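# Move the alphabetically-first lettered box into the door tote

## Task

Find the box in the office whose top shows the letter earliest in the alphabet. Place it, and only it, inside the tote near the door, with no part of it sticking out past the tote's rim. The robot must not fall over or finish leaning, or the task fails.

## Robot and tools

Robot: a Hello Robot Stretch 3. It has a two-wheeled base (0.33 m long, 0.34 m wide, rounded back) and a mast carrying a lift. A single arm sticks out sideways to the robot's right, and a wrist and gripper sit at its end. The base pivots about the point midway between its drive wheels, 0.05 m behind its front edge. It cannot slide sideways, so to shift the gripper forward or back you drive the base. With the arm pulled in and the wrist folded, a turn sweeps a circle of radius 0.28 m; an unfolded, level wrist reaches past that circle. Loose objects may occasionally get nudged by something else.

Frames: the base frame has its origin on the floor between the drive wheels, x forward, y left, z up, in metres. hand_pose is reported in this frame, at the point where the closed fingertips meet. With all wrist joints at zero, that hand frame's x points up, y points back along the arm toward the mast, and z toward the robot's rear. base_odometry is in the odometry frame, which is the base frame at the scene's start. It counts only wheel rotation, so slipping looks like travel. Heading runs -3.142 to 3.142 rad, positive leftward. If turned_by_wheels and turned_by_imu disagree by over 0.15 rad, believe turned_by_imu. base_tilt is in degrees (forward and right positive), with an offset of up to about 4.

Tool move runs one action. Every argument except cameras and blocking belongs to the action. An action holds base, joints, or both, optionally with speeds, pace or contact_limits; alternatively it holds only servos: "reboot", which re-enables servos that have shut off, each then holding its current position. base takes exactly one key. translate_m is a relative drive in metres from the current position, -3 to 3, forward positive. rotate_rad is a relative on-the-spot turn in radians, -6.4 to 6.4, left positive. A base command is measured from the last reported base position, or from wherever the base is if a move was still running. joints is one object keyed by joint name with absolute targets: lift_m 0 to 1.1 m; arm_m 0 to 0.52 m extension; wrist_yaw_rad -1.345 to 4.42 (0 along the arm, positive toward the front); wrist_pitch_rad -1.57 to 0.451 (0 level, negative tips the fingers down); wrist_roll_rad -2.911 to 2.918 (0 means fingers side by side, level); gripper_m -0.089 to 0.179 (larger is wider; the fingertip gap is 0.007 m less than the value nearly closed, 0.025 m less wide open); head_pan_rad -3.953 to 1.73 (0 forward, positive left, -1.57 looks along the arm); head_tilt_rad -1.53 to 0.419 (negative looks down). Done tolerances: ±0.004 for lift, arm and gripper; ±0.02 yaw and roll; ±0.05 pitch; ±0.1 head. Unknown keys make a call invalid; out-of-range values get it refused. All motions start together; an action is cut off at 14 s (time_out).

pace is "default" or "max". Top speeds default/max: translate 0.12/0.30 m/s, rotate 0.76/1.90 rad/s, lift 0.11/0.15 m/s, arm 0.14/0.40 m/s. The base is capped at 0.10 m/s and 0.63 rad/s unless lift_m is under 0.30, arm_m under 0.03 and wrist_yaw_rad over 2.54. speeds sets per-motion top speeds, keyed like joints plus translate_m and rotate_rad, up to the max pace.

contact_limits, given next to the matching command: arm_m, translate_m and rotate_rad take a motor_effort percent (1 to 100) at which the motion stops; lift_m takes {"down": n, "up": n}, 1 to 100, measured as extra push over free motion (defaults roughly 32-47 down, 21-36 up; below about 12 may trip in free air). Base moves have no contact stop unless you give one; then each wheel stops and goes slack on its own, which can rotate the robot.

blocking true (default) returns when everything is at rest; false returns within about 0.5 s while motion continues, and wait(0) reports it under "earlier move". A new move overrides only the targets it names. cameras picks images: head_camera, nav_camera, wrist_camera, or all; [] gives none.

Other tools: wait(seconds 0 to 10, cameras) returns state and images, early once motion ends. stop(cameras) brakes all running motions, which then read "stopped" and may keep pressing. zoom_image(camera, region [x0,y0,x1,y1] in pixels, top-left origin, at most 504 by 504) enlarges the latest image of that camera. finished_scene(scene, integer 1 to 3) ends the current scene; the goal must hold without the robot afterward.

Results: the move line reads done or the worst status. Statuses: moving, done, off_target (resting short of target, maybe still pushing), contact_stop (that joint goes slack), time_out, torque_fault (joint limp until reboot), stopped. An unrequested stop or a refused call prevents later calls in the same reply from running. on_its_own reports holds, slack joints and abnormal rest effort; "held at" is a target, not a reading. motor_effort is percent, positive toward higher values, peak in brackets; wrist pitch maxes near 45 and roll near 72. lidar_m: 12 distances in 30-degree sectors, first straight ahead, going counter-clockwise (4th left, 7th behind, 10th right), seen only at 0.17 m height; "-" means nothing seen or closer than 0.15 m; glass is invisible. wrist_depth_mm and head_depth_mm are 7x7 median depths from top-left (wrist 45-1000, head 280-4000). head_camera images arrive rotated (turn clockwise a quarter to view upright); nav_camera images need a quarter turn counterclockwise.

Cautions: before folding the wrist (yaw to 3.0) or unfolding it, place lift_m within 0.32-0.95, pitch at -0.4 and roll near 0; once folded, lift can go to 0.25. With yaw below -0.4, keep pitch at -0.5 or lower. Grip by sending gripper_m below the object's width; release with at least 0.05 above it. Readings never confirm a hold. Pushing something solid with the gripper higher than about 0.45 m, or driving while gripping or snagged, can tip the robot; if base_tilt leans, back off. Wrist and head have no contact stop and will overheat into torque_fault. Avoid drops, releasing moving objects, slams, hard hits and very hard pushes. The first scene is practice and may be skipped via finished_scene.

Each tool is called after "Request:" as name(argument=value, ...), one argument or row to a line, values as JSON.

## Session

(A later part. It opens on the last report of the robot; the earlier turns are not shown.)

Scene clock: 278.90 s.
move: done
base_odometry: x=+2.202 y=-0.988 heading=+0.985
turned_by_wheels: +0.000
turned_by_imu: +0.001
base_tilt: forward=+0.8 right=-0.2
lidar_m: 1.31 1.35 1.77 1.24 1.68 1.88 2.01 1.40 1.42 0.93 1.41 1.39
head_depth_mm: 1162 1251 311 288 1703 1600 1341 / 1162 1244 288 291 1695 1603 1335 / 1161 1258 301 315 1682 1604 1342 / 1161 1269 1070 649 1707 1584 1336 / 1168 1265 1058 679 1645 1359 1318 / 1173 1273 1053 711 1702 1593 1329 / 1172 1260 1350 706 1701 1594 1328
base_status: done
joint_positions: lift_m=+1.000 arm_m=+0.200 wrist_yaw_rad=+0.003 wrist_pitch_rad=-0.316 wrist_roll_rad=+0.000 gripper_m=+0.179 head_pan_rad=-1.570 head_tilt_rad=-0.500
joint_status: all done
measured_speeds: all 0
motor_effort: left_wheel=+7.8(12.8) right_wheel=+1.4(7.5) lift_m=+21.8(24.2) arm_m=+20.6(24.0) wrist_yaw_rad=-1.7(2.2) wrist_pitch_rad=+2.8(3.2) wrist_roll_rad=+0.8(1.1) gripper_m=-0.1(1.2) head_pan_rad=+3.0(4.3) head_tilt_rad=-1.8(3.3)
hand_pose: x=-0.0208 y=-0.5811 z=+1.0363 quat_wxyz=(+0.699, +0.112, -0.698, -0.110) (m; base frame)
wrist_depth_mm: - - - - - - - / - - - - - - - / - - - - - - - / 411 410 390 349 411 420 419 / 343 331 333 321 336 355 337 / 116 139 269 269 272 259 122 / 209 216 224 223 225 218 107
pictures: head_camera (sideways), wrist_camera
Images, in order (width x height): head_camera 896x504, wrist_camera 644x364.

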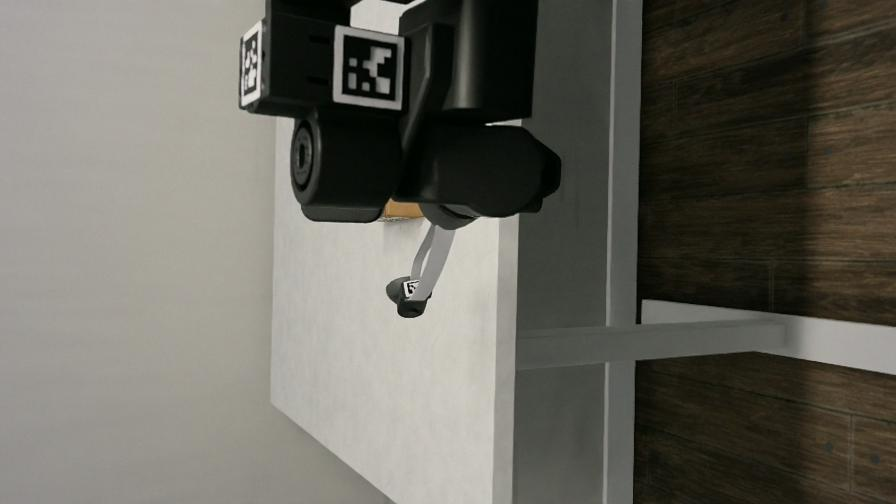

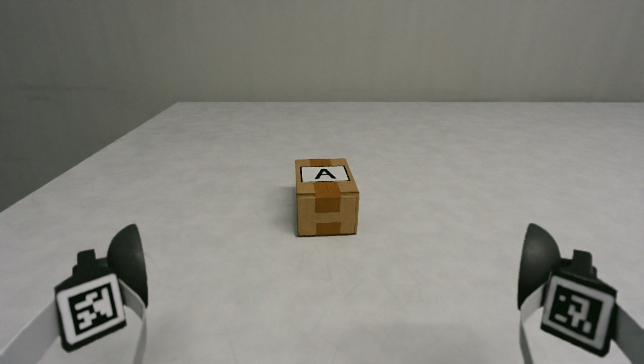

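Request:
move(
  joints={"arm_m": 0.25},
  cameras=[],
)

Request:
move(
  joints={"lift_m": 0.93},
  speeds={"lift_m": 0.03},
  contact_limits={"lift_m": {"down": 13}},
  cameras=["head_camera", "wrist_camera"],
)

Scene clock: 293.77 s.
move: done
base_odometry: x=+2.202 y=-0.988 heading=+0.985
turned_by_wheels: +0.000
turned_by_imu: +0.001
base_tilt: forward=+1.0 right=-0.1
lidar_m: 1.32 1.35 1.77 1.24 1.69 1.88 2.01 1.40 1.42 0.93 1.40 1.39
head_depth_mm: 1163 1242 328 332 1693 1623 1354 / 1162 1233 330 335 1712 1605 1341 / 1157 1256 347 361 1704 1615 1348 / 1161 1261 1065 680 1699 1604 1337 / 1171 1257 1057 710 1659 1354 1305 / 1168 1265 1055 707 1724 1576 1336 / 1168 1270 1346 706 1699 1584 1335
base_status: not commanded
joint_positions: lift_m=+1.000 arm_m=+0.250 wrist_yaw_rad=+0.003 wrist_pitch_rad=-0.316 wrist_roll_rad=+0.000 gripper_m=+0.179 head_pan_rad=-1.570 head_tilt_rad=-0.500
joint_status: all done
measured_speeds: all 0
motor_effort: left_wheel=+8.1(8.2) right_wheel=+1.4(2.1) lift_m=+21.9(22.2) arm_m=+19.9(22.9) wrist_yaw_rad=-1.8(2.3) wrist_pitch_rad=+2.6(2.9) wrist_roll_rad=+0.9(1.1) gripper_m=+0.7(1.5) head_pan_rad=+2.8(4.0) head_tilt_rad=-0.8(3.1)
hand_pose: x=-0.0208 y=-0.6311 z=+1.0362 quat_wxyz=(+0.699, +0.112, -0.698, -0.110) (m; base frame)
wrist_depth_mm: - - - - - - - / - - - - - - - / - - - - - - - / 405 413 385 310 413 412 419 / 331 330 332 271 334 352 338 / 116 140 267 269 268 261 122 / 209 216 223 226 225 219 107
pictures: none
No camera images: "cameras" was empty.

Scene clock: 296.53 s.
move: done
base_odometry: x=+2.202 y=-0.988 heading=+0.985
turned_by_wheels: +0.000
turned_by_imu: +0.000
base_tilt: forward=+1.1 right=-0.2
lidar_m: 1.32 1.35 1.77 1.24 1.68 1.89 2.01 1.39 1.42 0.93 1.40 1.39
head_depth_mm: 1161 1261 1077 349 1642 1606 1347 / 1157 1264 1080 360 369 1607 1337 / 1159 1255 1061 377 397 1609 1333 / 1167 1265 1063 684 1695 1594 1334 / 1169 1268 1063 710 1645 1347 1307 / 1165 1270 1053 707 1704 1593 1326 / 1172 1280 1349 707 1695 1599 1331
base_status: not commanded
joint_positions: lift_m=+0.930 arm_m=+0.250 wrist_yaw_rad=+0.003 wrist_pitch_rad=-0.316 wrist_roll_rad=+0.000 gripper_m=+0.179 head_pan_rad=-1.570 head_tilt_rad=-0.500
joint_status: all done
measured_speeds: all 0
motor_effort: left_wheel=+8.0(8.2) right_wheel=+1.3(2.3) lift_m=+20.9(22.2) arm_m=+9.6(19.8) wrist_yaw_rad=-2.3(2.5) wrist_pitch_rad=+2.7(3.0) wrist_roll_rad=+0.9(1.1) gripper_m=+1.1(1.2) head_pan_rad=+3.0(3.8) head_tilt_rad=-1.5(3.1)
contact_limits: lift_m down 13 (down: maximum 72; up: maximum 65)
hand_pose: x=-0.0208 y=-0.6311 z=+0.9662 quat_wxyz=(+0.699, +0.112, -0.698, -0.110) (m; base frame)
wrist_depth_mm: - - - - - - - / - - - - - - - / 375 373 377 239 383 385 388 / 280 281 282 247 286 285 288 / 211 213 215 215 215 215 217 / 116 139 173 173 174 161 118 / - 139 144 144 145 144 109
pictures: head_camera (sideways), wrist_camera
Images, in order (width x height): head_camera 896x504, wrist_camera 644x364.

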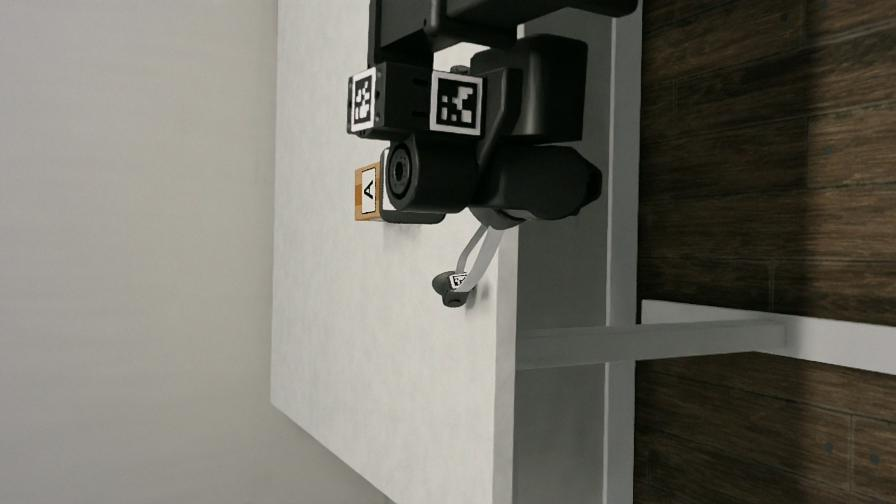

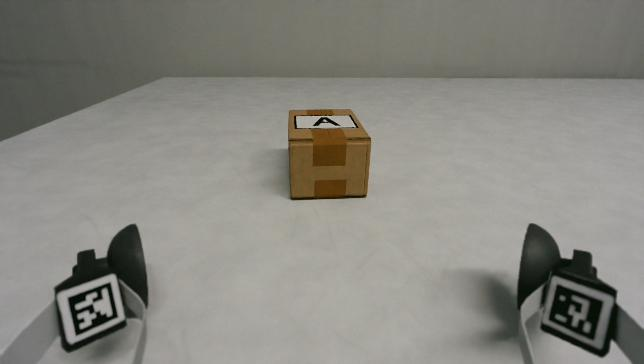

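Request:
move(
  joints={"lift_m": 0.89},
  speeds={"lift_m": 0.02},
  contact_limits={"lift_m": {"down": 13}},
  cameras=["wrist_camera"],
)

Scene clock: 312.60 s.
move: done
base_odometry: x=+2.202 y=-0.988 heading=+0.985
turned_by_wheels: +0.000
turned_by_imu: +0.001
base_tilt: forward=+1.0 right=-0.3
lidar_m: 1.32 1.35 1.77 1.23 1.68 1.89 2.01 1.40 1.43 0.93 1.41 1.39
head_depth_mm: 1165 1262 1087 407 338 1566 1349 / 1161 1261 1079 382 381 1611 1353 / 1165 1254 1077 411 411 1598 1346 / 1169 1265 1066 683 1698 1599 1338 / 1169 1262 1066 710 1642 1360 1310 / 1170 1271 1061 711 1711 1595 1327 / 1165 1278 1356 710 1710 1593 1338
base_status: not commanded
joint_positions: lift_m=+0.890 arm_m=+0.250 wrist_yaw_rad=+0.002 wrist_pitch_rad=-0.192 wrist_roll_rad=+0.013 gripper_m=+0.179 head_pan_rad=-1.570 head_tilt_rad=-0.500
joint_status: all done
measured_speeds: all 0
on_its_own: wrist_pitch_rad is at rest, and its effort (-19.9) is outside its rest range (-8 to +12)
motor_effort: left_wheel=+7.9(8.2) right_wheel=+1.4(2.2) lift_m=+9.3(21.9) arm_m=-11.7(11.7) wrist_yaw_rad=-1.2(2.1) wrist_pitch_rad=-19.9(20.5) wrist_roll_rad=-3.5(3.7) gripper_m=-0.2(1.3) head_pan_rad=+2.4(4.4) head_tilt_rad=-2.0(3.0)
contact_limits: lift_m down 13 (down: maximum 72; up: maximum 65)
hand_pose: x=-0.0210 y=-0.6419 z=+0.9562 quat_wxyz=(+0.700, +0.068, -0.708, -0.068) (m; base frame)
wrist_depth_mm: - - - - - - - / - - - - - - - / - - - 255 - - - / 319 315 317 237 318 312 314 / 216 217 215 214 216 214 214 / 115 139 164 163 163 148 118 / - 126 137 132 136 131 109
pictures: wrist_camera
Images, in order (width x height): wrist_camera 644x364.

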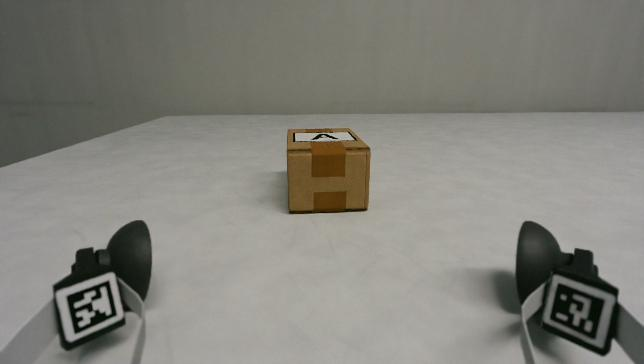

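Request:
move(
  joints={"lift_m": 0.93, "wrist_pitch_rad": -0.3},
  cameras=[],
)

Request:
move(
  joints={"arm_m": 0.41},
  contact_limits={"arm_m": 40},
  cameras=["wrist_camera", "head_camera"],
)

Scene clock: 327.63 s.
move: done
base_odometry: x=+2.202 y=-0.988 heading=+0.985
turned_by_wheels: +0.000
turned_by_imu: +0.001
base_tilt: forward=+1.2 right=+0.0
lidar_m: 1.32 1.35 1.77 1.24 1.68 1.89 2.01 1.40 1.42 0.93 1.40 1.39
head_depth_mm: 1157 1248 1082 349 1655 1613 1353 / 1163 1264 1077 359 368 1610 1352 / 1164 1268 1065 377 397 1605 1337 / 1168 1264 1064 680 1704 1603 1339 / 1162 1265 1062 713 1653 1358 1307 / 1164 1259 1049 709 1697 1603 1348 / 1174 1271 1346 707 1729 1603 1337
base_status: not commanded
joint_positions: lift_m=+0.930 arm_m=+0.250 wrist_yaw_rad=+0.003 wrist_pitch_rad=-0.315 wrist_roll_rad=+0.005 gripper_m=+0.179 head_pan_rad=-1.570 head_tilt_rad=-0.500
joint_status: all done
measured_speeds: all 0
motor_effort: left_wheel=+6.8(8.0) right_wheel=+2.0(2.1) lift_m=+29.5(32.0) arm_m=-12.4(13.3) wrist_yaw_rad=-2.2(3.3) wrist_pitch_rad=+2.2(22.0) wrist_roll_rad=-0.8(4.0) gripper_m=+0.6(0.9) head_pan_rad=+2.1(4.0) head_tilt_rad=-2.3(2.6)
hand_pose: x=-0.0208 y=-0.6312 z=+0.9665 quat_wxyz=(+0.697, +0.112, -0.700, -0.110) (m; base frame)
wrist_depth_mm: - - - - - - - / - - - - - - - / 375 380 381 236 383 383 387 / 281 281 284 248 285 286 285 / 214 215 214 215 214 214 215 / 116 160 172 173 173 160 118 / - 140 144 145 145 145 109
pictures: none
No camera images: "cameras" was empty.

Scene clock: 330.07 s.
move: done
base_odometry: x=+2.202 y=-0.988 heading=+0.985
turned_by_wheels: +0.000
turned_by_imu: +0.000
base_tilt: forward=+1.1 right=-0.1
lidar_m: 1.32 1.35 1.77 1.24 1.69 1.88 2.01 1.39 1.42 0.93 1.41 1.38
head_depth_mm: 1161 1265 473 344 1685 1618 1358 / 1165 1262 505 632 1697 1603 1345 / 1165 1262 530 609 1707 1605 1340 / 1158 1272 1061 713 1702 1610 1342 / 1158 1267 1056 710 1656 1358 1299 / 1165 1266 1049 711 1721 1605 1334 / 1164 1264 1354 704 1718 1589 1331
base_status: not commanded
joint_positions: lift_m=+0.930 arm_m=+0.410 wrist_yaw_rad=+0.003 wrist_pitch_rad=-0.315 wrist_roll_rad=+0.005 gripper_m=+0.179 head_pan_rad=-1.570 head_tilt_rad=-0.500
joint_status: all done
measured_speeds: all 0
motor_effort: left_wheel=+6.6(6.9) right_wheel=+1.5(2.4) lift_m=+26.8(29.7) arm_m=+21.4(23.3) wrist_yaw_rad=-2.1(2.3) wrist_pitch_rad=+2.5(2.9) wrist_roll_rad=-0.9(1.1) gripper_m=-1.2(1.2) head_pan_rad=+2.6(3.7) head_tilt_rad=-1.9(2.6)
contact_limits: arm_m 40 (drawing in: default 38, maximum 55; extending or still: default 47, maximum 70)
hand_pose: x=-0.0208 y=-0.7911 z=+0.9663 quat_wxyz=(+0.697, +0.112, -0.699, -0.111) (m; base frame)
wrist_depth_mm: - - - - - - - / - - - - - - - / 378 378 379 378 380 379 381 / 282 280 282 280 282 282 282 / 212 213 203 128 203 214 213 / 116 139 112 103 166 165 118 / - 140 91 92 96 144 109
pictures: head_camera (sideways), wrist_camera
Images, in order (width x height): head_camera 896x504, wrist_camera 644x364.

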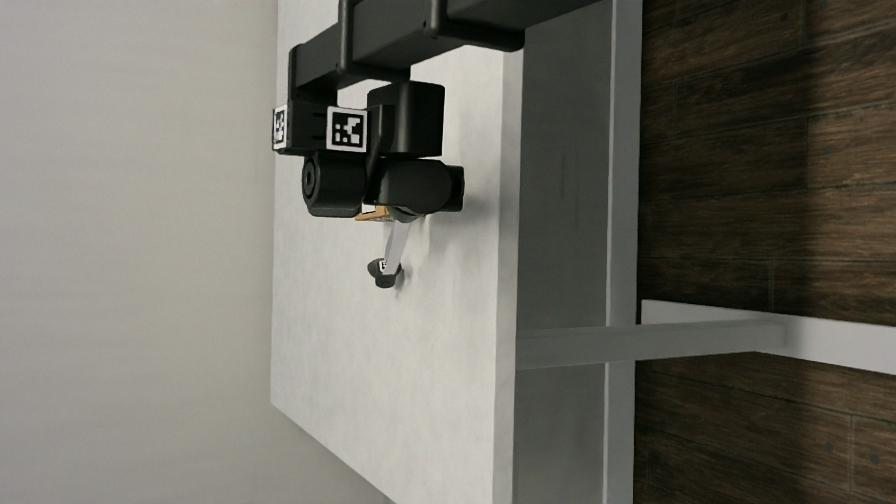

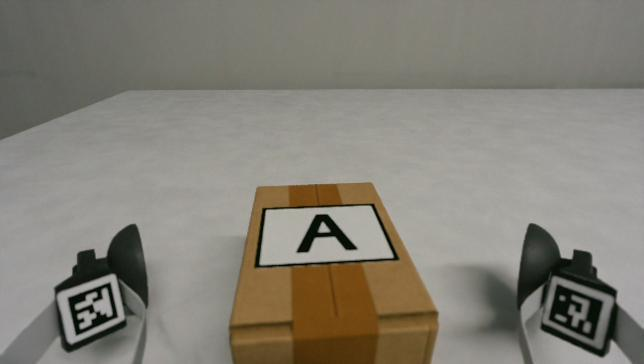

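Request:
move(
  joints={"arm_m": 0.42},
  contact_limits={"arm_m": 40},
  cameras=[],
)

Request:
move(
  joints={"gripper_m": 0.03},
  cameras=["wrist_camera"],
)

Scene clock: 334.53 s.
move: done
base_odometry: x=+2.202 y=-0.988 heading=+0.985
turned_by_wheels: +0.000
turned_by_imu: +0.001
base_tilt: forward=+0.8 right=-0.1
lidar_m: 1.31 1.35 1.77 1.24 1.69 1.88 2.01 1.39 1.42 0.93 1.41 1.39
head_depth_mm: 1164 1265 473 345 1684 1605 1344 / 1160 1263 508 635 1703 1603 1335 / 1154 1258 537 618 1705 1610 1342 / 1159 1263 1062 699 1704 1602 1341 / 1168 1264 1056 711 1644 1351 1303 / 1161 1268 1054 709 1709 1592 1332 / 1171 1269 1348 707 1710 1594 1325
base_status: not commanded
joint_positions: lift_m=+0.930 arm_m=+0.420 wrist_yaw_rad=+0.003 wrist_pitch_rad=-0.315 wrist_roll_rad=+0.005 gripper_m=+0.179 head_pan_rad=-1.570 head_tilt_rad=-0.500
joint_status: all done
measured_speeds: all 0
motor_effort: left_wheel=+6.8(6.9) right_wheel=+1.7(2.2) lift_m=+21.3(22.5) arm_m=+20.8(23.0) wrist_yaw_rad=-1.6(2.3) wrist_pitch_rad=+2.7(2.9) wrist_roll_rad=-0.8(1.1) gripper_m=-0.2(1.2) head_pan_rad=+3.1(4.0) head_tilt_rad=-1.9(2.2)
contact_limits: arm_m 40 (drawing in: default 38, maximum 55; extending or still: default 47, maximum 70)
hand_pose: x=-0.0208 y=-0.8011 z=+0.9663 quat_wxyz=(+0.697, +0.112, -0.699, -0.111) (m; base frame)
wrist_depth_mm: - - - - - - - / - - - - - - - / 374 378 381 375 380 376 378 / 278 281 281 282 282 280 284 / 214 212 202 128 203 214 213 / 116 140 111 107 166 166 118 / - 138 86 89 89 144 109
pictures: none
No camera images: "cameras" was empty.

Scene clock: 336.57 s.
move: done
base_odometry: x=+2.202 y=-0.988 heading=+0.985
turned_by_wheels: +0.000
turned_by_imu: +0.000
base_tilt: forward=+1.0 right=-0.1
lidar_m: 1.32 1.34 1.77 1.24 1.68 1.89 2.01 1.39 1.42 0.93 1.41 1.39
head_depth_mm: 1159 1263 473 344 1684 1609 1349 / 1163 1251 508 633 1699 1601 1341 / 1155 1256 536 618 1699 1621 1342 / 1162 1271 1059 712 1696 1593 1341 / 1160 1255 1057 710 1652 1364 1304 / 1161 1257 1052 707 1688 1601 1340 / 1167 1265 1346 706 1720 1589 1339
base_status: not commanded
joint_positions: lift_m=+0.930 arm_m=+0.420 wrist_yaw_rad=+0.003 wrist_pitch_rad=-0.315 wrist_roll_rad=+0.005 gripper_m=+0.032 head_pan_rad=-1.570 head_tilt_rad=-0.500
joint_status: all done
measured_speeds: all 0
motor_effort: left_wheel=+6.7(6.9) right_wheel=+1.3(2.2) lift_m=+20.7(21.4) arm_m=+18.6(21.1) wrist_yaw_rad=-2.0(2.4) wrist_pitch_rad=+2.6(2.9) wrist_roll_rad=-0.8(1.1) gripper_m=-31.7(99.0) head_pan_rad=+2.9(4.2) head_tilt_rad=-1.6(2.8)
contact_limits: arm_m 40 (drawing in: default 38, maximum 55; extending or still: default 47, maximum 70)
hand_pose: x=-0.0208 y=-0.8011 z=+0.9663 quat_wxyz=(+0.697, +0.112, -0.699, -0.111) (m; base frame)
wrist_depth_mm: - - - - - - - / - - - - - - - / 381 375 377 379 383 380 378 / 280 280 282 281 283 281 283 / 212 212 135 128 195 214 215 / 171 165 112 107 111 126 172 / 148 122 86 89 89 122 144
pictures: wrist_camera
Images, in order (width x height): wrist_camera 644x364.

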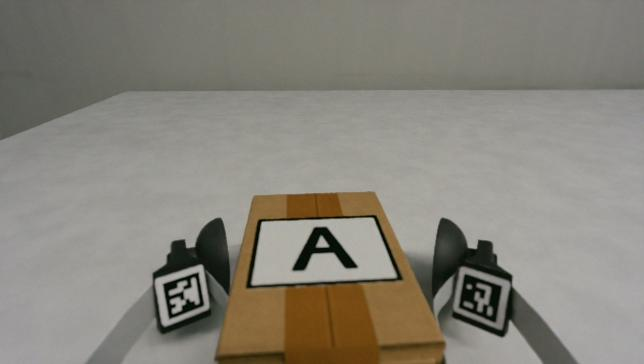

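Request:
move(
  joints={"gripper_m": 0.01},
  cameras=[],
)

Request:
move(
  joints={"lift_m": 1.0},
  speeds={"lift_m": 0.06},
  cameras=["wrist_camera", "head_camera"],
)

Scene clock: 340.77 s.
move: done
base_odometry: x=+2.202 y=-0.988 heading=+0.985
turned_by_wheels: +0.000
turned_by_imu: +0.001
base_tilt: forward=+1.0 right=-0.3
lidar_m: 1.31 1.35 1.77 1.24 1.69 1.89 2.01 1.39 1.43 0.93 1.40 1.39
head_depth_mm: 1164 1265 473 345 1691 1612 1338 / 1161 1263 507 632 1689 1599 1331 / 1156 1256 537 617 1695 1608 1338 / 1164 1268 1062 712 1691 1597 1337 / 1161 1269 1063 711 1645 1354 1302 / 1160 1250 1051 708 1718 1600 1336 / 1168 1275 1347 708 1713 1576 1328
base_status: not commanded
joint_positions: lift_m=+0.930 arm_m=+0.420 wrist_yaw_rad=+0.003 wrist_pitch_rad=-0.315 wrist_roll_rad=+0.005 gripper_m=+0.012 head_pan_rad=-1.570 head_tilt_rad=-0.500
joint_status: all done
measured_speeds: all 0
motor_effort: left_wheel=+6.8(6.9) right_wheel=+1.3(2.3) lift_m=+21.9(22.1) arm_m=+14.6(15.5) wrist_yaw_rad=-2.1(2.4) wrist_pitch_rad=+2.8(2.8) wrist_roll_rad=-0.8(1.0) gripper_m=-41.2(99.0) head_pan_rad=+1.9(3.8) head_tilt_rad=-1.4(2.1)
contact_limits: arm_m 40 (drawing in: default 38, maximum 55; extending or still: default 47, maximum 70)
hand_pose: x=-0.0208 y=-0.8011 z=+0.9663 quat_wxyz=(+0.697, +0.112, -0.699, -0.111) (m; base frame)
wrist_depth_mm: - - - - - - - / - - - - - - - / 377 381 380 379 381 381 383 / 280 280 283 281 283 282 283 / 214 212 135 128 194 214 214 / 170 165 111 107 112 126 173 / 147 122 86 89 89 135 144
pictures: none
No camera images: "cameras" was empty.

Scene clock: 342.50 s.
move: done
base_odometry: x=+2.202 y=-0.988 heading=+0.985
turned_by_wheels: +0.000
turned_by_imu: +0.000
base_tilt: forward=+0.8 right=-0.1
lidar_m: 1.32 1.35 1.77 1.24 1.69 1.89 2.01 1.40 1.42 0.93 1.41 1.39
head_depth_mm: 1163 1213 394 720 1685 1617 1347 / 1155 496 480 717 1705 1608 1352 / 1162 1227 508 716 1704 1600 1336 / 1163 1265 1065 712 1713 1587 1350 / 1161 1258 1055 712 1640 1356 1311 / 1174 1259 1054 708 1711 1599 1339 / 1167 1276 1352 706 1715 1593 1328
base_status: not commanded
joint_positions: lift_m=+1.000 arm_m=+0.420 wrist_yaw_rad=+0.003 wrist_pitch_rad=-0.324 wrist_roll_rad=+0.004 gripper_m=+0.015 head_pan_rad=-1.570 head_tilt_rad=-0.500
joint_status: all done
measured_speeds: all 0
on_its_own: gripper_m is held at +0.014, not at your +0.010, by its stall guard, which is not easing now
motor_effort: left_wheel=+6.6(6.8) right_wheel=+1.8(2.1) lift_m=+29.8(32.9) arm_m=+13.1(14.8) wrist_yaw_rad=-2.1(2.3) wrist_pitch_rad=+4.5(4.6) wrist_roll_rad=-0.7(0.9) gripper_m=-20.0(41.6) head_pan_rad=+3.1(3.4) head_tilt_rad=-1.0(2.7)
contact_limits: arm_m 40 (drawing in: default 38, maximum 55; extending or still: default 47, maximum 70)
hand_pose: x=-0.0208 y=-0.8002 z=+1.0343 quat_wxyz=(+0.697, +0.115, -0.699, -0.114) (m; base frame)
wrist_depth_mm: - - - - - - - / - - - - - - - / - - - - - - - / 402 402 397 402 402 406 380 / 326 326 144 129 153 326 326 / 260 124 113 108 109 126 264 / 225 122 86 86 87 122 221
pictures: head_camera (sideways), wrist_camera
Images, in order (width x height): head_camera 896x504, wrist_camera 644x364.

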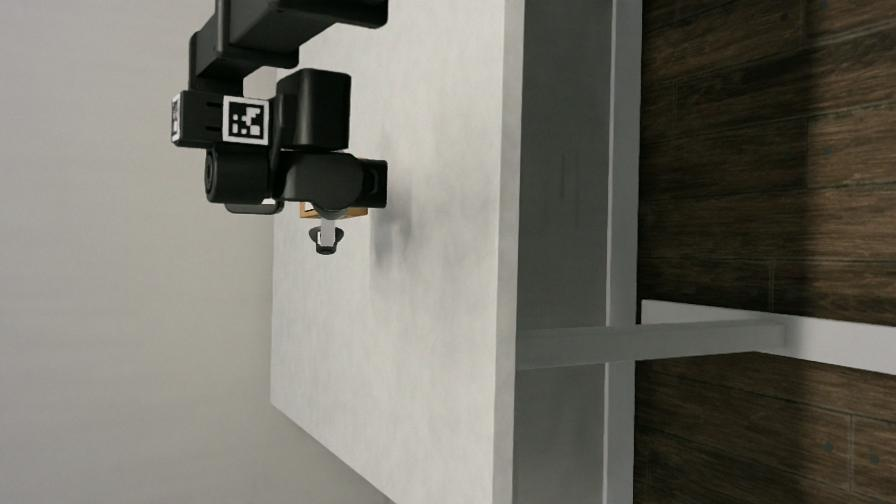

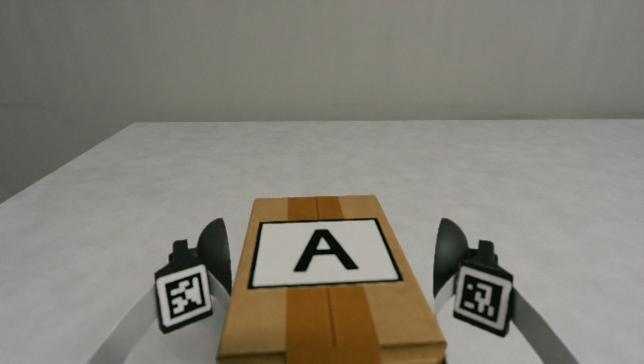

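Request:
move(
  joints={"arm_m": 0.02},
  cameras=[],
)

Request:
move(
  base={"translate_m": 0.5},
  cameras=[],
)

Request:
move(
  base={"rotate_rad": 1.571},
  joints={"lift_m": 0.6, "head_pan_rad": -0.6, "head_tilt_rad": -0.5},
  cameras=["wrist_camera", "nav_camera"],
)

Scene clock: 370.50 s.
move: done
base_odometry: x=+2.202 y=-0.988 heading=+0.985
turned_by_wheels: +0.000
turned_by_imu: +0.001
base_tilt: forward=+1.0 right=-0.1
lidar_m: 1.32 1.35 1.77 1.24 1.69 1.89 2.01 1.40 1.42 0.93 1.40 1.39
head_depth_mm: 1163 1252 1078 756 - - - / 1163 1261 1075 755 - - - / 1169 1264 1071 790 - - - / 1159 1264 1064 713 420 1572 1338 / 1164 1264 1062 713 1608 1352 1312 / 1168 1263 1058 710 1714 1584 1334 / 1156 1267 1349 705 1703 1586 1332
base_status: not commanded
joint_positions: lift_m=+1.000 arm_m=+0.020 wrist_yaw_rad=+0.003 wrist_pitch_rad=-0.324 wrist_roll_rad=+0.004 gripper_m=+0.015 head_pan_rad=-1.570 head_tilt_rad=-0.500
joint_status: all done
measured_speeds: all 0
on_its_own: gripper_m is held at +0.014, not at your +0.010, by its stall guard, which is not easing now
motor_effort: left_wheel=+6.7(6.8) right_wheel=+1.8(2.4) lift_m=+31.2(31.4) arm_m=-20.1(22.2) wrist_yaw_rad=-2.1(2.6) wrist_pitch_rad=+4.3(4.7) wrist_roll_rad=-0.7(0.9) gripper_m=-20.8(21.8) head_pan_rad=+2.1(3.6) head_tilt_rad=-0.9(2.3)
hand_pose: x=-0.0208 y=-0.4002 z=+1.0342 quat_wxyz=(+0.697, +0.115, -0.699, -0.114) (m; base frame)
wrist_depth_mm: - - - - - - - / - - - - - - - / - - - - - - - / - 407 406 408 408 406 405 / 363 362 144 130 145 374 - / - 123 113 108 109 126 - / - 122 86 86 87 - -
pictures: none
No camera images: "cameras" was empty.

Scene clock: 376.60 s.
move: done
base_odometry: x=+2.479 y=-0.571 heading=+0.985
turned_by_wheels: +0.000
turned_by_imu: +0.001
base_tilt: forward=+1.2 right=-0.2
lidar_m: 0.82 0.84 1.11 1.23 1.60 1.64 2.50 1.79 0.95 1.01 1.24 0.87
head_depth_mm: 1136 1234 1079 758 - - - / 1139 1233 1256 1464 - - - / 1142 1234 1348 1466 - - - / 1139 1234 1352 1488 420 1550 1340 / 1146 1247 1363 1500 1674 1597 1332 / 1135 1240 1356 1493 1670 1591 1337 / 1140 1234 1358 1512 1656 1589 1330
base_status: done
joint_positions: lift_m=+1.000 arm_m=+0.020 wrist_yaw_rad=+0.003 wrist_pitch_rad=-0.324 wrist_roll_rad=+0.004 gripper_m=+0.015 head_pan_rad=-1.570 head_tilt_rad=-0.500
joint_status: not commanded
measured_speeds: all 0
on_its_own: gripper_m is held at +0.014, not at your +0.010, by its stall guard, which is not easing now
motor_effort: left_wheel=+3.0(13.3) right_wheel=+7.4(15.0) lift_m=+28.5(31.3) arm_m=-5.2(19.7) wrist_yaw_rad=-1.9(2.4) wrist_pitch_rad=+4.5(4.8) wrist_roll_rad=-0.9(1.0) gripper_m=-20.5(21.9) head_pan_rad=+2.2(3.7) head_tilt_rad=-0.7(2.1)
hand_pose: x=-0.0208 y=-0.4002 z=+1.0342 quat_wxyz=(+0.697, +0.115, -0.699, -0.114) (m; base frame)
wrist_depth_mm: - - - - - - - / - - - - - - - / - - - - 777 - - / - - - - - 411 405 / - - 145 129 145 358 369 / - 123 112 108 109 126 - / - 122 86 86 86 - -
pictures: none
No camera images: "cameras" was empty.

Scene clock: 381.07 s.
move: done
base_odometry: x=+2.479 y=-0.571 heading=+2.555
turned_by_wheels: +1.570
turned_by_imu: +1.565
base_tilt: forward=+0.8 right=-0.2
lidar_m: 1.23 1.59 1.63 2.50 2.06 0.95 0.96 1.26 0.87 0.82 0.84 1.09
head_depth_mm: 877 928 978 1040 1121 1205 1273 / 971 1024 1093 1179 1268 1373 1335 / 1073 1154 1243 1351 1482 1523 1336 / 1222 1306 1441 1583 1730 1606 1344 / 1405 1523 1691 1891 1913 1590 1329 / 1659 1827 2096 2357 1979 1593 1338 / 1962 2221 2599 2588 1981 1580 1337
base_status: done
joint_positions: lift_m=+0.600 arm_m=+0.020 wrist_yaw_rad=+0.003 wrist_pitch_rad=-0.325 wrist_roll_rad=+0.004 gripper_m=+0.015 head_pan_rad=-0.599 head_tilt_rad=-0.500
joint_status: all done
measured_speeds: all 0
on_its_own: gripper_m is held at +0.014, not at your +0.010, by its stall guard, which is not easing now
motor_effort: left_wheel=-10.0(14.1) right_wheel=+11.6(15.3) lift_m=+21.8(25.6) arm_m=-13.9(13.9) wrist_yaw_rad=-1.7(2.5) wrist_pitch_rad=+4.5(4.8) wrist_roll_rad=-0.8(1.1) gripper_m=-19.8(21.8) head_pan_rad=-3.0(5.2) head_tilt_rad=-0.6(4.0)
hand_pose: x=-0.0209 y=-0.4001 z=+0.6341 quat_wxyz=(+0.697, +0.115, -0.699, -0.114) (m; base frame)
wrist_depth_mm: - - - - - - - / - - - - - - - / - - - - - - - / - - - - - - - / - - 137 129 137 - - / - 120 112 108 109 119 - / - 98 86 86 87 119 818
pictures: nav_camera (sideways), wrist_camera
Images, in order (width x height): nav_camera 672x504, wrist_camera 644x364.

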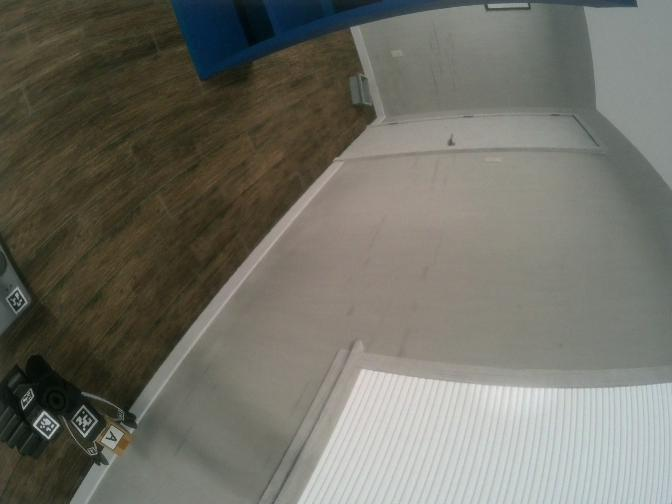

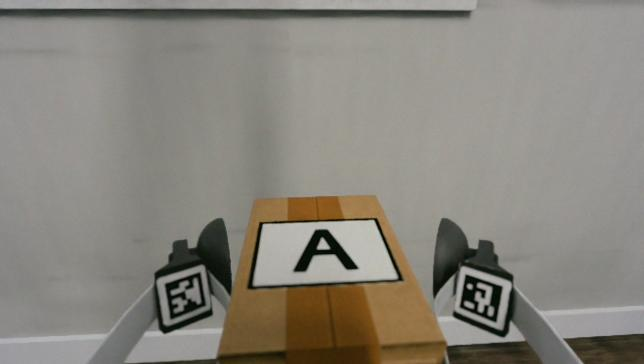

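Request:
move(
  base={"rotate_rad": -0.096},
  joints={"head_pan_rad": 0.0, "head_tilt_rad": -0.45},
  pace="max",
  cameras=["nav_camera"],
)

Scene clock: 434.77 s.
move: done
base_odometry: x=+2.479 y=-0.571 heading=+2.460
turned_by_wheels: -0.095
turned_by_imu: -0.095
base_tilt: forward=+0.8 right=-0.2
lidar_m: 1.98 1.23 1.59 2.65 1.79 1.49 0.95 1.35 0.91 0.82 0.83 1.01
head_depth_mm: 1939 1965 1977 2028 1947 1674 1399 / 2537 2531 2639 2652 2122 1671 1389 / 3020 3236 3460 2894 2114 1675 1382 / 2973 3187 3517 2913 2101 1661 1373 / 2963 3164 3418 2897 2131 1661 1367 / 2820 1458 1373 1566 1540 1566 1383 / 1357 1479 1425 1702 1846 1579 1370
base_status: done
joint_positions: lift_m=+0.600 arm_m=+0.020 wrist_yaw_rad=+0.002 wrist_pitch_rad=-0.325 wrist_roll_rad=+0.004 gripper_m=+0.015 head_pan_rad=+0.007 head_tilt_rad=-0.453
joint_status: all done
measured_speeds: all 0
on_its_own: gripper_m is held at +0.014, not at your +0.010, by its stall guard, which is not easing now
motor_effort: left_wheel=+9.9(11.9) right_wheel=-10.8(12.2) lift_m=+21.8(22.3) arm_m=-19.0(20.4) wrist_yaw_rad=-1.6(2.1) wrist_pitch_rad=+4.5(4.8) wrist_roll_rad=-0.8(0.8) gripper_m=-20.2(21.8) head_pan_rad=+1.9(5.0) head_tilt_rad=+2.8(4.2)
hand_pose: x=-0.0209 y=-0.4001 z=+0.6341 quat_wxyz=(+0.697, +0.115, -0.699, -0.114) (m; base frame)
wrist_depth_mm: - - - - - - - / - - - - - - - / - - - - - - - / - - - - - - - / - - 137 130 137 - - / - 120 112 108 109 119 - / - 98 86 86 87 122 834
pictures: nav_camera (sideways)
Images, in order (width x height): nav_camera 672x504.

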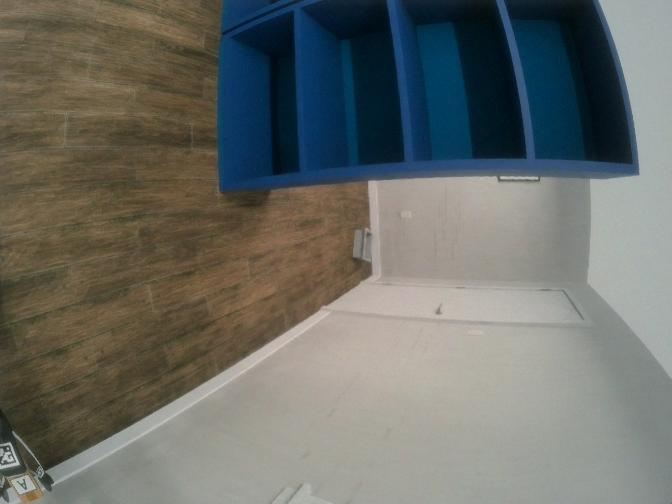

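Request:
move(
  base={"rotate_rad": -0.06},
  pace="max",
  cameras=[],
)

Request:
move(
  base={"translate_m": 1.3},
  pace="max",
  cameras=["nav_camera"],
)

Scene clock: 441.93 s.
move: done
base_odometry: x=+2.479 y=-0.571 heading=+2.400
turned_by_wheels: -0.060
turned_by_imu: -0.059
base_tilt: forward=+1.0 right=-0.1
lidar_m: 1.76 1.23 1.59 2.65 1.79 1.53 0.95 1.35 0.94 0.82 0.82 0.97
head_depth_mm: 1656 1686 1720 1761 1786 1663 1396 / 2018 2096 2222 2305 2088 1672 1394 / 2841 2868 3003 2741 2145 1676 1385 / 2982 3190 3439 2907 2105 1671 1389 / 2991 3134 3467 2921 2134 1680 1391 / 2915 3080 3370 2765 1975 1627 1372 / 1250 1168 1232 1467 1804 1575 1373
base_status: done
joint_positions: lift_m=+0.600 arm_m=+0.020 wrist_yaw_rad=+0.002 wrist_pitch_rad=-0.325 wrist_roll_rad=+0.004 gripper_m=+0.015 head_pan_rad=+0.001 head_tilt_rad=-0.450
joint_status: not commanded
measured_speeds: all 0
on_its_own: gripper_m is held at +0.014, not at your +0.010, by its stall guard, which is not easing now
motor_effort: left_wheel=+9.7(14.4) right_wheel=-10.1(14.3) lift_m=+24.8(25.0) arm_m=-15.1(16.1) wrist_yaw_rad=-1.6(1.7) wrist_pitch_rad=+4.4(4.6) wrist_roll_rad=-0.7(0.9) gripper_m=-20.4(21.0) head_pan_rad=-2.1(4.6) head_tilt_rad=+2.5(4.3)
hand_pose: x=-0.0210 y=-0.4001 z=+0.6341 quat_wxyz=(+0.697, +0.115, -0.699, -0.114) (m; base frame)
wrist_depth_mm: - - - - - - - / - - - - - - - / - - - - - - - / - - - - - - - / - - 137 130 137 - - / - 120 113 108 109 120 952 / - 98 86 86 87 122 847
pictures: none
No camera images: "cameras" was empty.

Scene clock: 455.90 s.
move: done
base_odometry: x=+1.520 y=+0.307 heading=+2.400
turned_by_wheels: +0.000
turned_by_imu: +0.000
base_tilt: forward=+0.8 right=-0.1
lidar_m: 1.06 2.16 0.49 0.43 0.43 2.84 2.24 1.01 0.60 0.53 0.53 0.62
head_depth_mm: 1009 1032 1043 1078 1126 1172 1199 / 1276 1308 1343 1383 1437 1478 1378 / 1804 1861 1824 1944 1986 1680 1380 / 1869 2002 2180 2408 2078 1666 1376 / 1834 1965 2164 2341 1987 1674 1376 / 1818 1970 2087 2309 2100 1672 1390 / 1792 1931 2069 2302 2116 1665 1380
base_status: done
joint_positions: lift_m=+0.600 arm_m=+0.020 wrist_yaw_rad=+0.002 wrist_pitch_rad=-0.325 wrist_roll_rad=+0.004 gripper_m=+0.015 head_pan_rad=+0.000 head_tilt_rad=-0.450
joint_status: not commanded
measured_speeds: all 0
on_its_own: gripper_m is held at +0.014, not at your +0.010, by its stall guard, which is not easing now
motor_effort: left_wheel=+10.2(17.7) right_wheel=-1.5(11.2) lift_m=+30.6(31.5) arm_m=-1.4(15.2) wrist_yaw_rad=-1.7(2.1) wrist_pitch_rad=+4.3(4.9) wrist_roll_rad=-0.8(1.0) gripper_m=-20.8(22.0) head_pan_rad=-3.6(4.6) head_tilt_rad=+2.7(4.3)
hand_pose: x=-0.0210 y=-0.4001 z=+0.6341 quat_wxyz=(+0.697, +0.115, -0.699, -0.114) (m; base frame)
wrist_depth_mm: 218 228 239 254 270 279 - / 231 240 256 272 279 - - / 243 257 272 - - - - / 260 274 - - - - - / 275 - 137 130 137 - - / - 120 113 108 109 120 - / - 98 86 87 86 116 -
pictures: nav_camera (sideways)
Images, in order (width x height): nav_camera 672x504.

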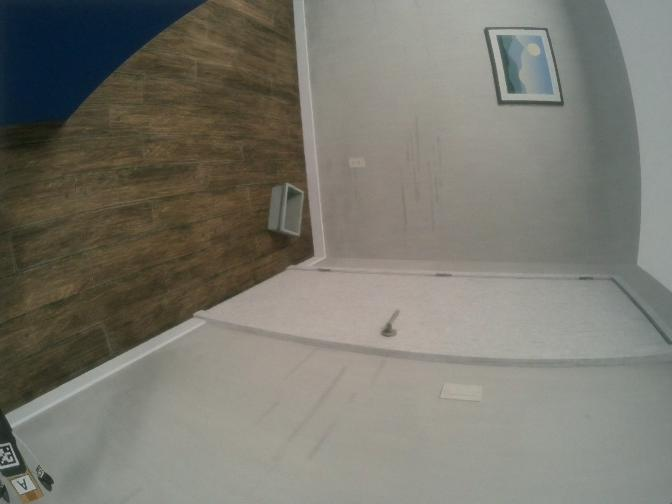

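Request:
move(
  base={"rotate_rad": 0.37},
  pace="max",
  cameras=[],
)

Request:
move(
  base={"translate_m": 1.25},
  joints={"head_pan_rad": -0.7, "head_tilt_rad": -0.6},
  pace="max",
  cameras=["nav_camera", "head_camera"],
)

Scene clock: 483.00 s.
move: done
base_odometry: x=+1.520 y=+0.307 heading=+2.770
turned_by_wheels: +0.369
turned_by_imu: +0.370
base_tilt: forward=+1.0 right=-0.2
lidar_m: 2.15 0.54 0.43 0.43 2.83 2.23 1.38 0.67 0.54 0.53 0.58 0.88
head_depth_mm: 1787 1896 2076 2236 2060 1696 1387 / 1819 1953 2127 2324 2097 1676 1391 / 1843 1979 2142 2332 2127 1675 1391 / 1893 2011 2199 2394 2133 1670 1381 / 1931 2068 2251 2453 2104 1681 1387 / 1974 2111 2298 2506 2092 1671 1378 / 2008 2142 2336 2523 2111 1667 1374
base_status: done
joint_positions: lift_m=+0.600 arm_m=+0.020 wrist_yaw_rad=+0.002 wrist_pitch_rad=-0.325 wrist_roll_rad=+0.004 gripper_m=+0.015 head_pan_rad=+0.000 head_tilt_rad=-0.450
joint_status: not commanded
measured_speeds: all 0
on_its_own: gripper_m is held at +0.014, not at your +0.010, by its stall guard, which is not easing now
motor_effort: left_wheel=-10.0(14.5) right_wheel=+10.8(16.4) lift_m=+30.7(30.8) arm_m=+2.0(2.8) wrist_yaw_rad=-1.3(1.6) wrist_pitch_rad=+4.4(4.6) wrist_roll_rad=-0.7(0.8) gripper_m=-21.1(21.4) head_pan_rad=-2.6(5.0) head_tilt_rad=+2.7(2.7)
hand_pose: x=-0.0210 y=-0.4001 z=+0.6341 quat_wxyz=(+0.697, +0.115, -0.699, -0.114) (m; base frame)
wrist_depth_mm: 267 256 245 239 232 221 215 / 280 273 263 254 245 235 228 / - - 280 273 262 251 243 / - - - - 276 271 259 / - - 137 130 136 278 278 / - 120 112 108 109 119 - / - 98 86 87 87 116 -
pictures: none
No camera images: "cameras" was empty.

Scene clock: 496.47 s.
move: done
base_odometry: x=+0.355 y=+0.760 heading=+2.770
turned_by_wheels: +0.000
turned_by_imu: -0.001
base_tilt: forward=+0.9 right=-0.2
lidar_m: 0.93 1.01 1.54 2.10 1.02 0.85 1.83 0.88 0.69 0.68 0.74 0.93
head_depth_mm: 822 872 935 980 1036 1145 1211 / 926 985 1071 1155 1268 1381 1266 / 930 1034 1155 1312 1489 1480 1219 / 886 974 1090 1231 1419 1471 1217 / 844 929 1028 1153 1321 1441 1215 / 807 885 973 1076 1225 1372 1266 / 773 840 914 1026 1148 1301 1253
base_status: done
joint_positions: lift_m=+0.600 arm_m=+0.020 wrist_yaw_rad=+0.002 wrist_pitch_rad=-0.325 wrist_roll_rad=+0.004 gripper_m=+0.015 head_pan_rad=-0.700 head_tilt_rad=-0.600
joint_status: all done
measured_speeds: all 0
on_its_own: gripper_m is held at +0.014, not at your +0.010, by its stall guard, which is not easing now
motor_effort: left_wheel=+4.5(13.2) right_wheel=+3.4(14.4) lift_m=+29.1(30.9) arm_m=-0.5(2.8) wrist_yaw_rad=-0.7(1.8) wrist_pitch_rad=+4.4(4.9) wrist_roll_rad=-0.7(1.0) gripper_m=-20.0(22.3) head_pan_rad=+2.6(4.6) head_tilt_rad=-2.9(5.9)
hand_pose: x=-0.0210 y=-0.4001 z=+0.6341 quat_wxyz=(+0.697, +0.115, -0.699, -0.114) (m; base frame)
wrist_depth_mm: - - - - 353 344 335 / - - - - - - 349 / 484 - - - - - 374 / 528 - - - - - 402 / 560 - 137 130 137 440 - / 601 122 112 108 109 126 - / - 117 86 87 87 119 -
pictures: head_camera (sideways), nav_camera (sideways)
Images, in order (width x height): head_camera 896x504, nav_camera 672x504.

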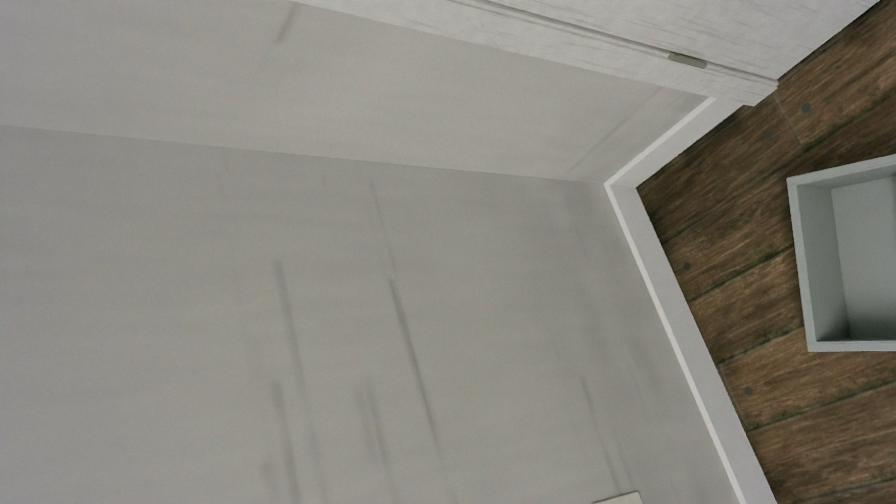

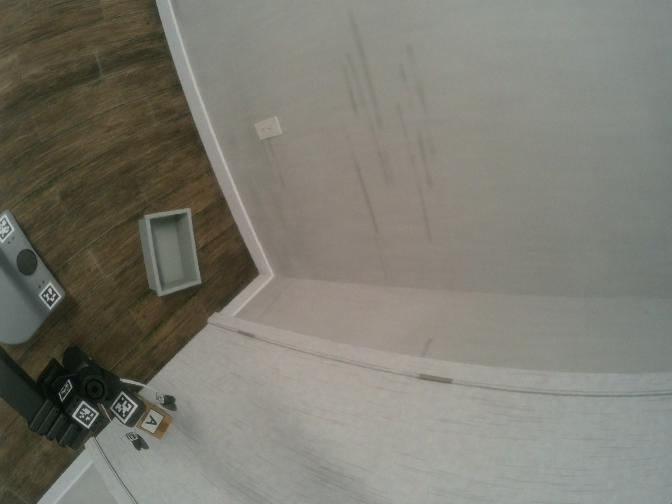

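Request:
move(
  base={"rotate_rad": 0.96},
  joints={"head_pan_rad": -1.57, "head_tilt_rad": -0.85},
  pace="max",
  cameras=["nav_camera", "head_camera"],
)

Scene clock: 512.57 s.
move: done
base_odometry: x=+0.355 y=+0.760 heading=-2.554
turned_by_wheels: +0.959
turned_by_imu: +0.956
base_tilt: forward=+1.0 right=-0.2
lidar_m: 1.36 2.46 1.10 0.85 1.19 0.96 0.70 0.68 0.71 0.95 0.93 0.97
head_depth_mm: 948 1026 1123 1227 1349 1274 407 / 995 1149 1302 1491 1455 1253 418 / 952 1100 1302 1585 1338 543 442 / 912 1046 1240 1508 1455 1222 1112 / 875 1003 1162 1402 1475 1254 1143 / 843 948 1097 1313 1459 1281 1150 / 806 909 1045 1225 1400 1273 1139
base_status: done
joint_positions: lift_m=+0.600 arm_m=+0.020 wrist_yaw_rad=+0.002 wrist_pitch_rad=-0.325 wrist_roll_rad=+0.004 gripper_m=+0.015 head_pan_rad=-1.577 head_tilt_rad=-0.853
joint_status: all done
measured_speeds: all 0
on_its_own: gripper_m is held at +0.014, not at your +0.010, by its stall guard, which is not easing now
motor_effort: left_wheel=-10.7(14.6) right_wheel=+10.6(14.9) lift_m=+28.9(29.5) arm_m=-6.7(6.8) wrist_yaw_rad=-1.0(1.8) wrist_pitch_rad=+4.5(4.8) wrist_roll_rad=-0.7(0.9) gripper_m=-19.9(22.0) head_pan_rad=+4.0(5.3) head_tilt_rad=-2.0(6.9)
hand_pose: x=-0.0211 y=-0.4001 z=+0.6341 quat_wxyz=(+0.697, +0.115, -0.699, -0.114) (m; base frame)
wrist_depth_mm: - - - - - 477 450 / - - - - - 501 - / - - - - - 528 - / - - - - - 569 - / - 648 137 130 138 596 - / - 120 113 108 109 119 - / - 119 86 87 86 119 -
pictures: head_camera (sideways), nav_camera (sideways)
Images, in order (width x height): head_camera 896x504, nav_camera 672x504.

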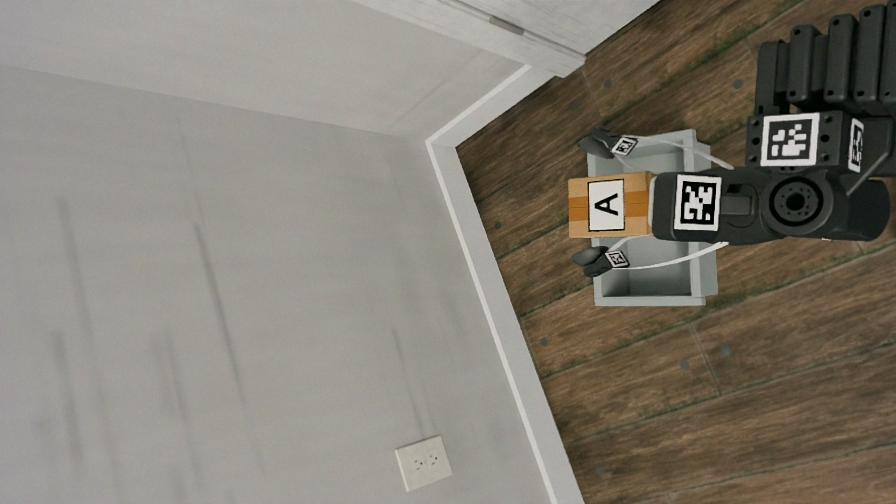

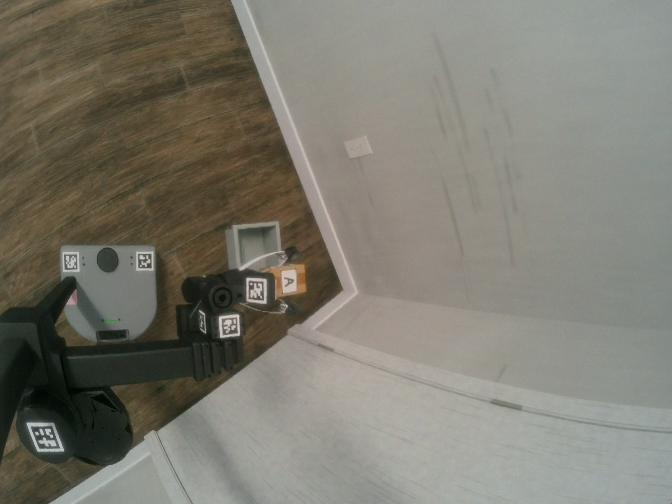

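Request:
move(
  joints={"arm_m": 0.38, "wrist_pitch_rad": -1.57},
  cameras=["head_camera", "wrist_camera"],
)

Scene clock: 541.33 s.
move: done
base_odometry: x=+0.355 y=+0.760 heading=-2.554
turned_by_wheels: +0.000
turned_by_imu: +0.001
base_tilt: forward=+1.0 right=-0.1
lidar_m: 1.36 2.46 1.10 0.85 1.18 0.96 0.70 0.68 0.71 0.95 0.93 0.97
head_depth_mm: 955 1032 1131 1222 1311 1216 417 / 994 1140 1290 644 548 487 1098 / 944 1091 1289 678 1297 1261 1140 / 906 1042 1221 1446 1379 1263 1146 / 869 990 1164 1387 1462 1270 1143 / 839 942 1097 1306 1444 1281 1144 / 804 911 1037 1228 1398 1279 1142
base_status: not commanded
joint_positions: lift_m=+0.600 arm_m=+0.380 wrist_yaw_rad=+0.002 wrist_pitch_rad=-1.564 wrist_roll_rad=+0.004 gripper_m=+0.015 head_pan_rad=-1.570 head_tilt_rad=-0.850
joint_status: all done
measured_speeds: all 0
on_its_own: gripper_m is held at +0.014, not at your +0.010, by its stall guard, which is not easing now
motor_effort: left_wheel=-10.5(11.0) right_wheel=+10.6(11.2) lift_m=+28.6(29.2) arm_m=+21.0(23.4) wrist_yaw_rad=-1.1(1.4) wrist_pitch_rad=-1.1(7.1) wrist_roll_rad=-0.6(0.9) gripper_m=-19.9(21.6) head_pan_rad=+2.8(4.2) head_tilt_rad=+1.9(2.0)
hand_pose: x=-0.0217 y=-0.5026 z=+0.4823 quat_wxyz=(+0.501, +0.498, -0.502, -0.499) (m; base frame)
wrist_depth_mm: 609 611 596 600 592 597 - / 615 615 600 - 598 603 527 / 632 628 633 - 609 618 537 / 647 633 642 150 629 625 624 / 649 648 142 128 145 638 633 / 664 123 111 107 108 126 659 / 685 122 86 89 87 663 672
pictures: head_camera (sideways), wrist_camera
Images, in order (width x height): head_camera 896x504, wrist_camera 644x364.

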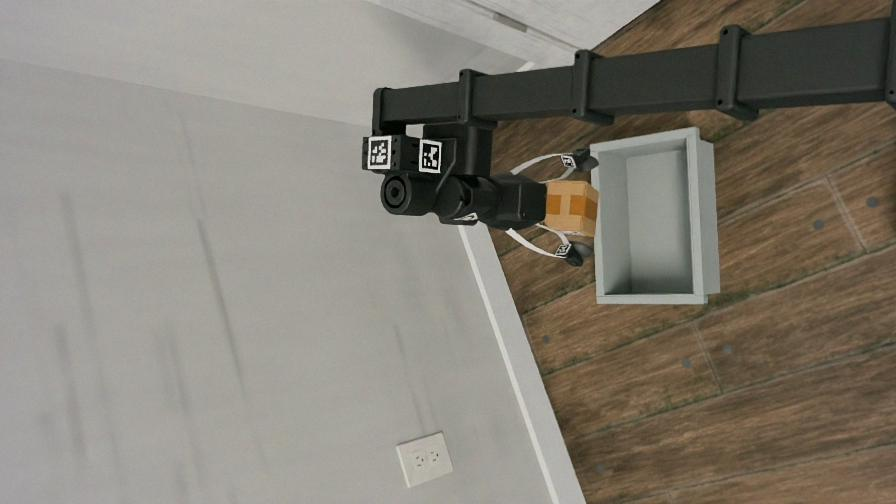

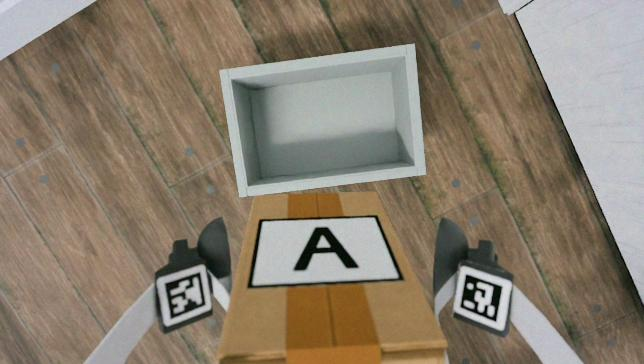

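Request:
move(
  joints={"arm_m": 0.45, "lift_m": 0.32},
  cameras=["head_camera", "wrist_camera"],
)

Scene clock: 562.40 s.
move: done
base_odometry: x=+0.355 y=+0.760 heading=-2.554
turned_by_wheels: +0.000
turned_by_imu: +0.001
base_tilt: forward=+1.1 right=-0.2
lidar_m: 1.36 2.46 1.10 0.85 1.19 0.96 0.70 0.68 0.71 0.95 0.93 0.97
head_depth_mm: 955 1036 1126 1220 1349 1290 1153 / 995 1137 1319 1490 1429 1240 696 / 953 1101 1299 1519 946 1239 1124 / 907 1043 1227 1490 1425 1259 1146 / 868 989 1157 1386 1466 1264 1148 / 832 945 1091 1296 1444 1286 1147 / 806 904 1044 1220 1404 1285 1151
base_status: not commanded
joint_positions: lift_m=+0.320 arm_m=+0.450 wrist_yaw_rad=+0.002 wrist_pitch_rad=-1.565 wrist_roll_rad=+0.004 gripper_m=+0.015 head_pan_rad=-1.570 head_tilt_rad=-0.850
joint_status: all done
measured_speeds: all 0
on_its_own: gripper_m is held at +0.014, not at your +0.010, by its stall guard, which is not easing now
motor_effort: left_wheel=-10.1(10.6) right_wheel=+10.9(11.0) lift_m=+22.2(27.1) arm_m=+21.0(24.5) wrist_yaw_rad=-1.4(1.4) wrist_pitch_rad=-1.0(1.5) wrist_roll_rad=-0.8(0.9) gripper_m=-20.0(22.2) head_pan_rad=+2.8(4.1) head_tilt_rad=+0.6(2.2)
hand_pose: x=-0.0217 y=-0.5723 z=+0.2023 quat_wxyz=(+0.501, +0.498, -0.502, -0.500) (m; base frame)
wrist_depth_mm: 340 341 339 337 336 336 335 / 350 348 345 289 274 340 338 / 356 241 - - - 347 347 / 362 245 - - - 352 354 / 372 257 134 128 128 360 364 / 381 124 111 107 108 126 371 / 389 120 86 89 87 373 379
pictures: head_camera (sideways), wrist_camera
Images, in order (width x height): head_camera 896x504, wrist_camera 644x364.

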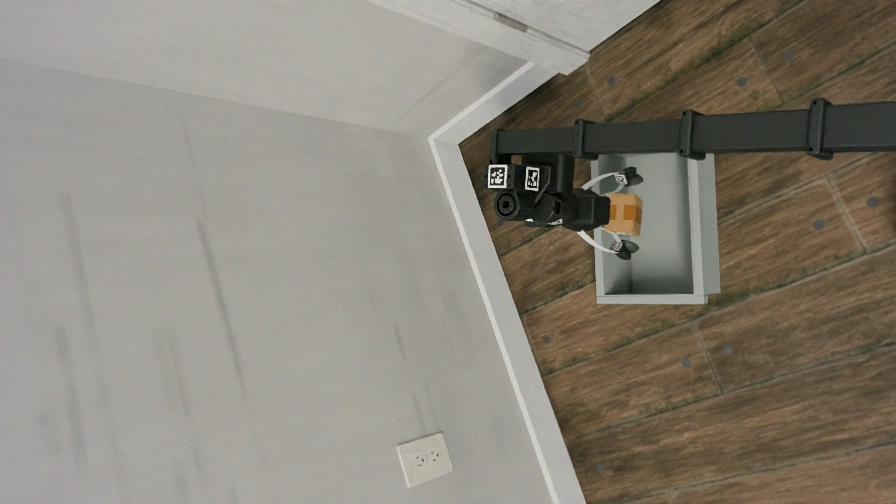

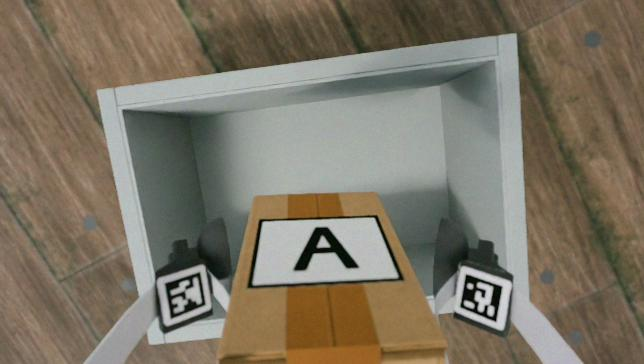

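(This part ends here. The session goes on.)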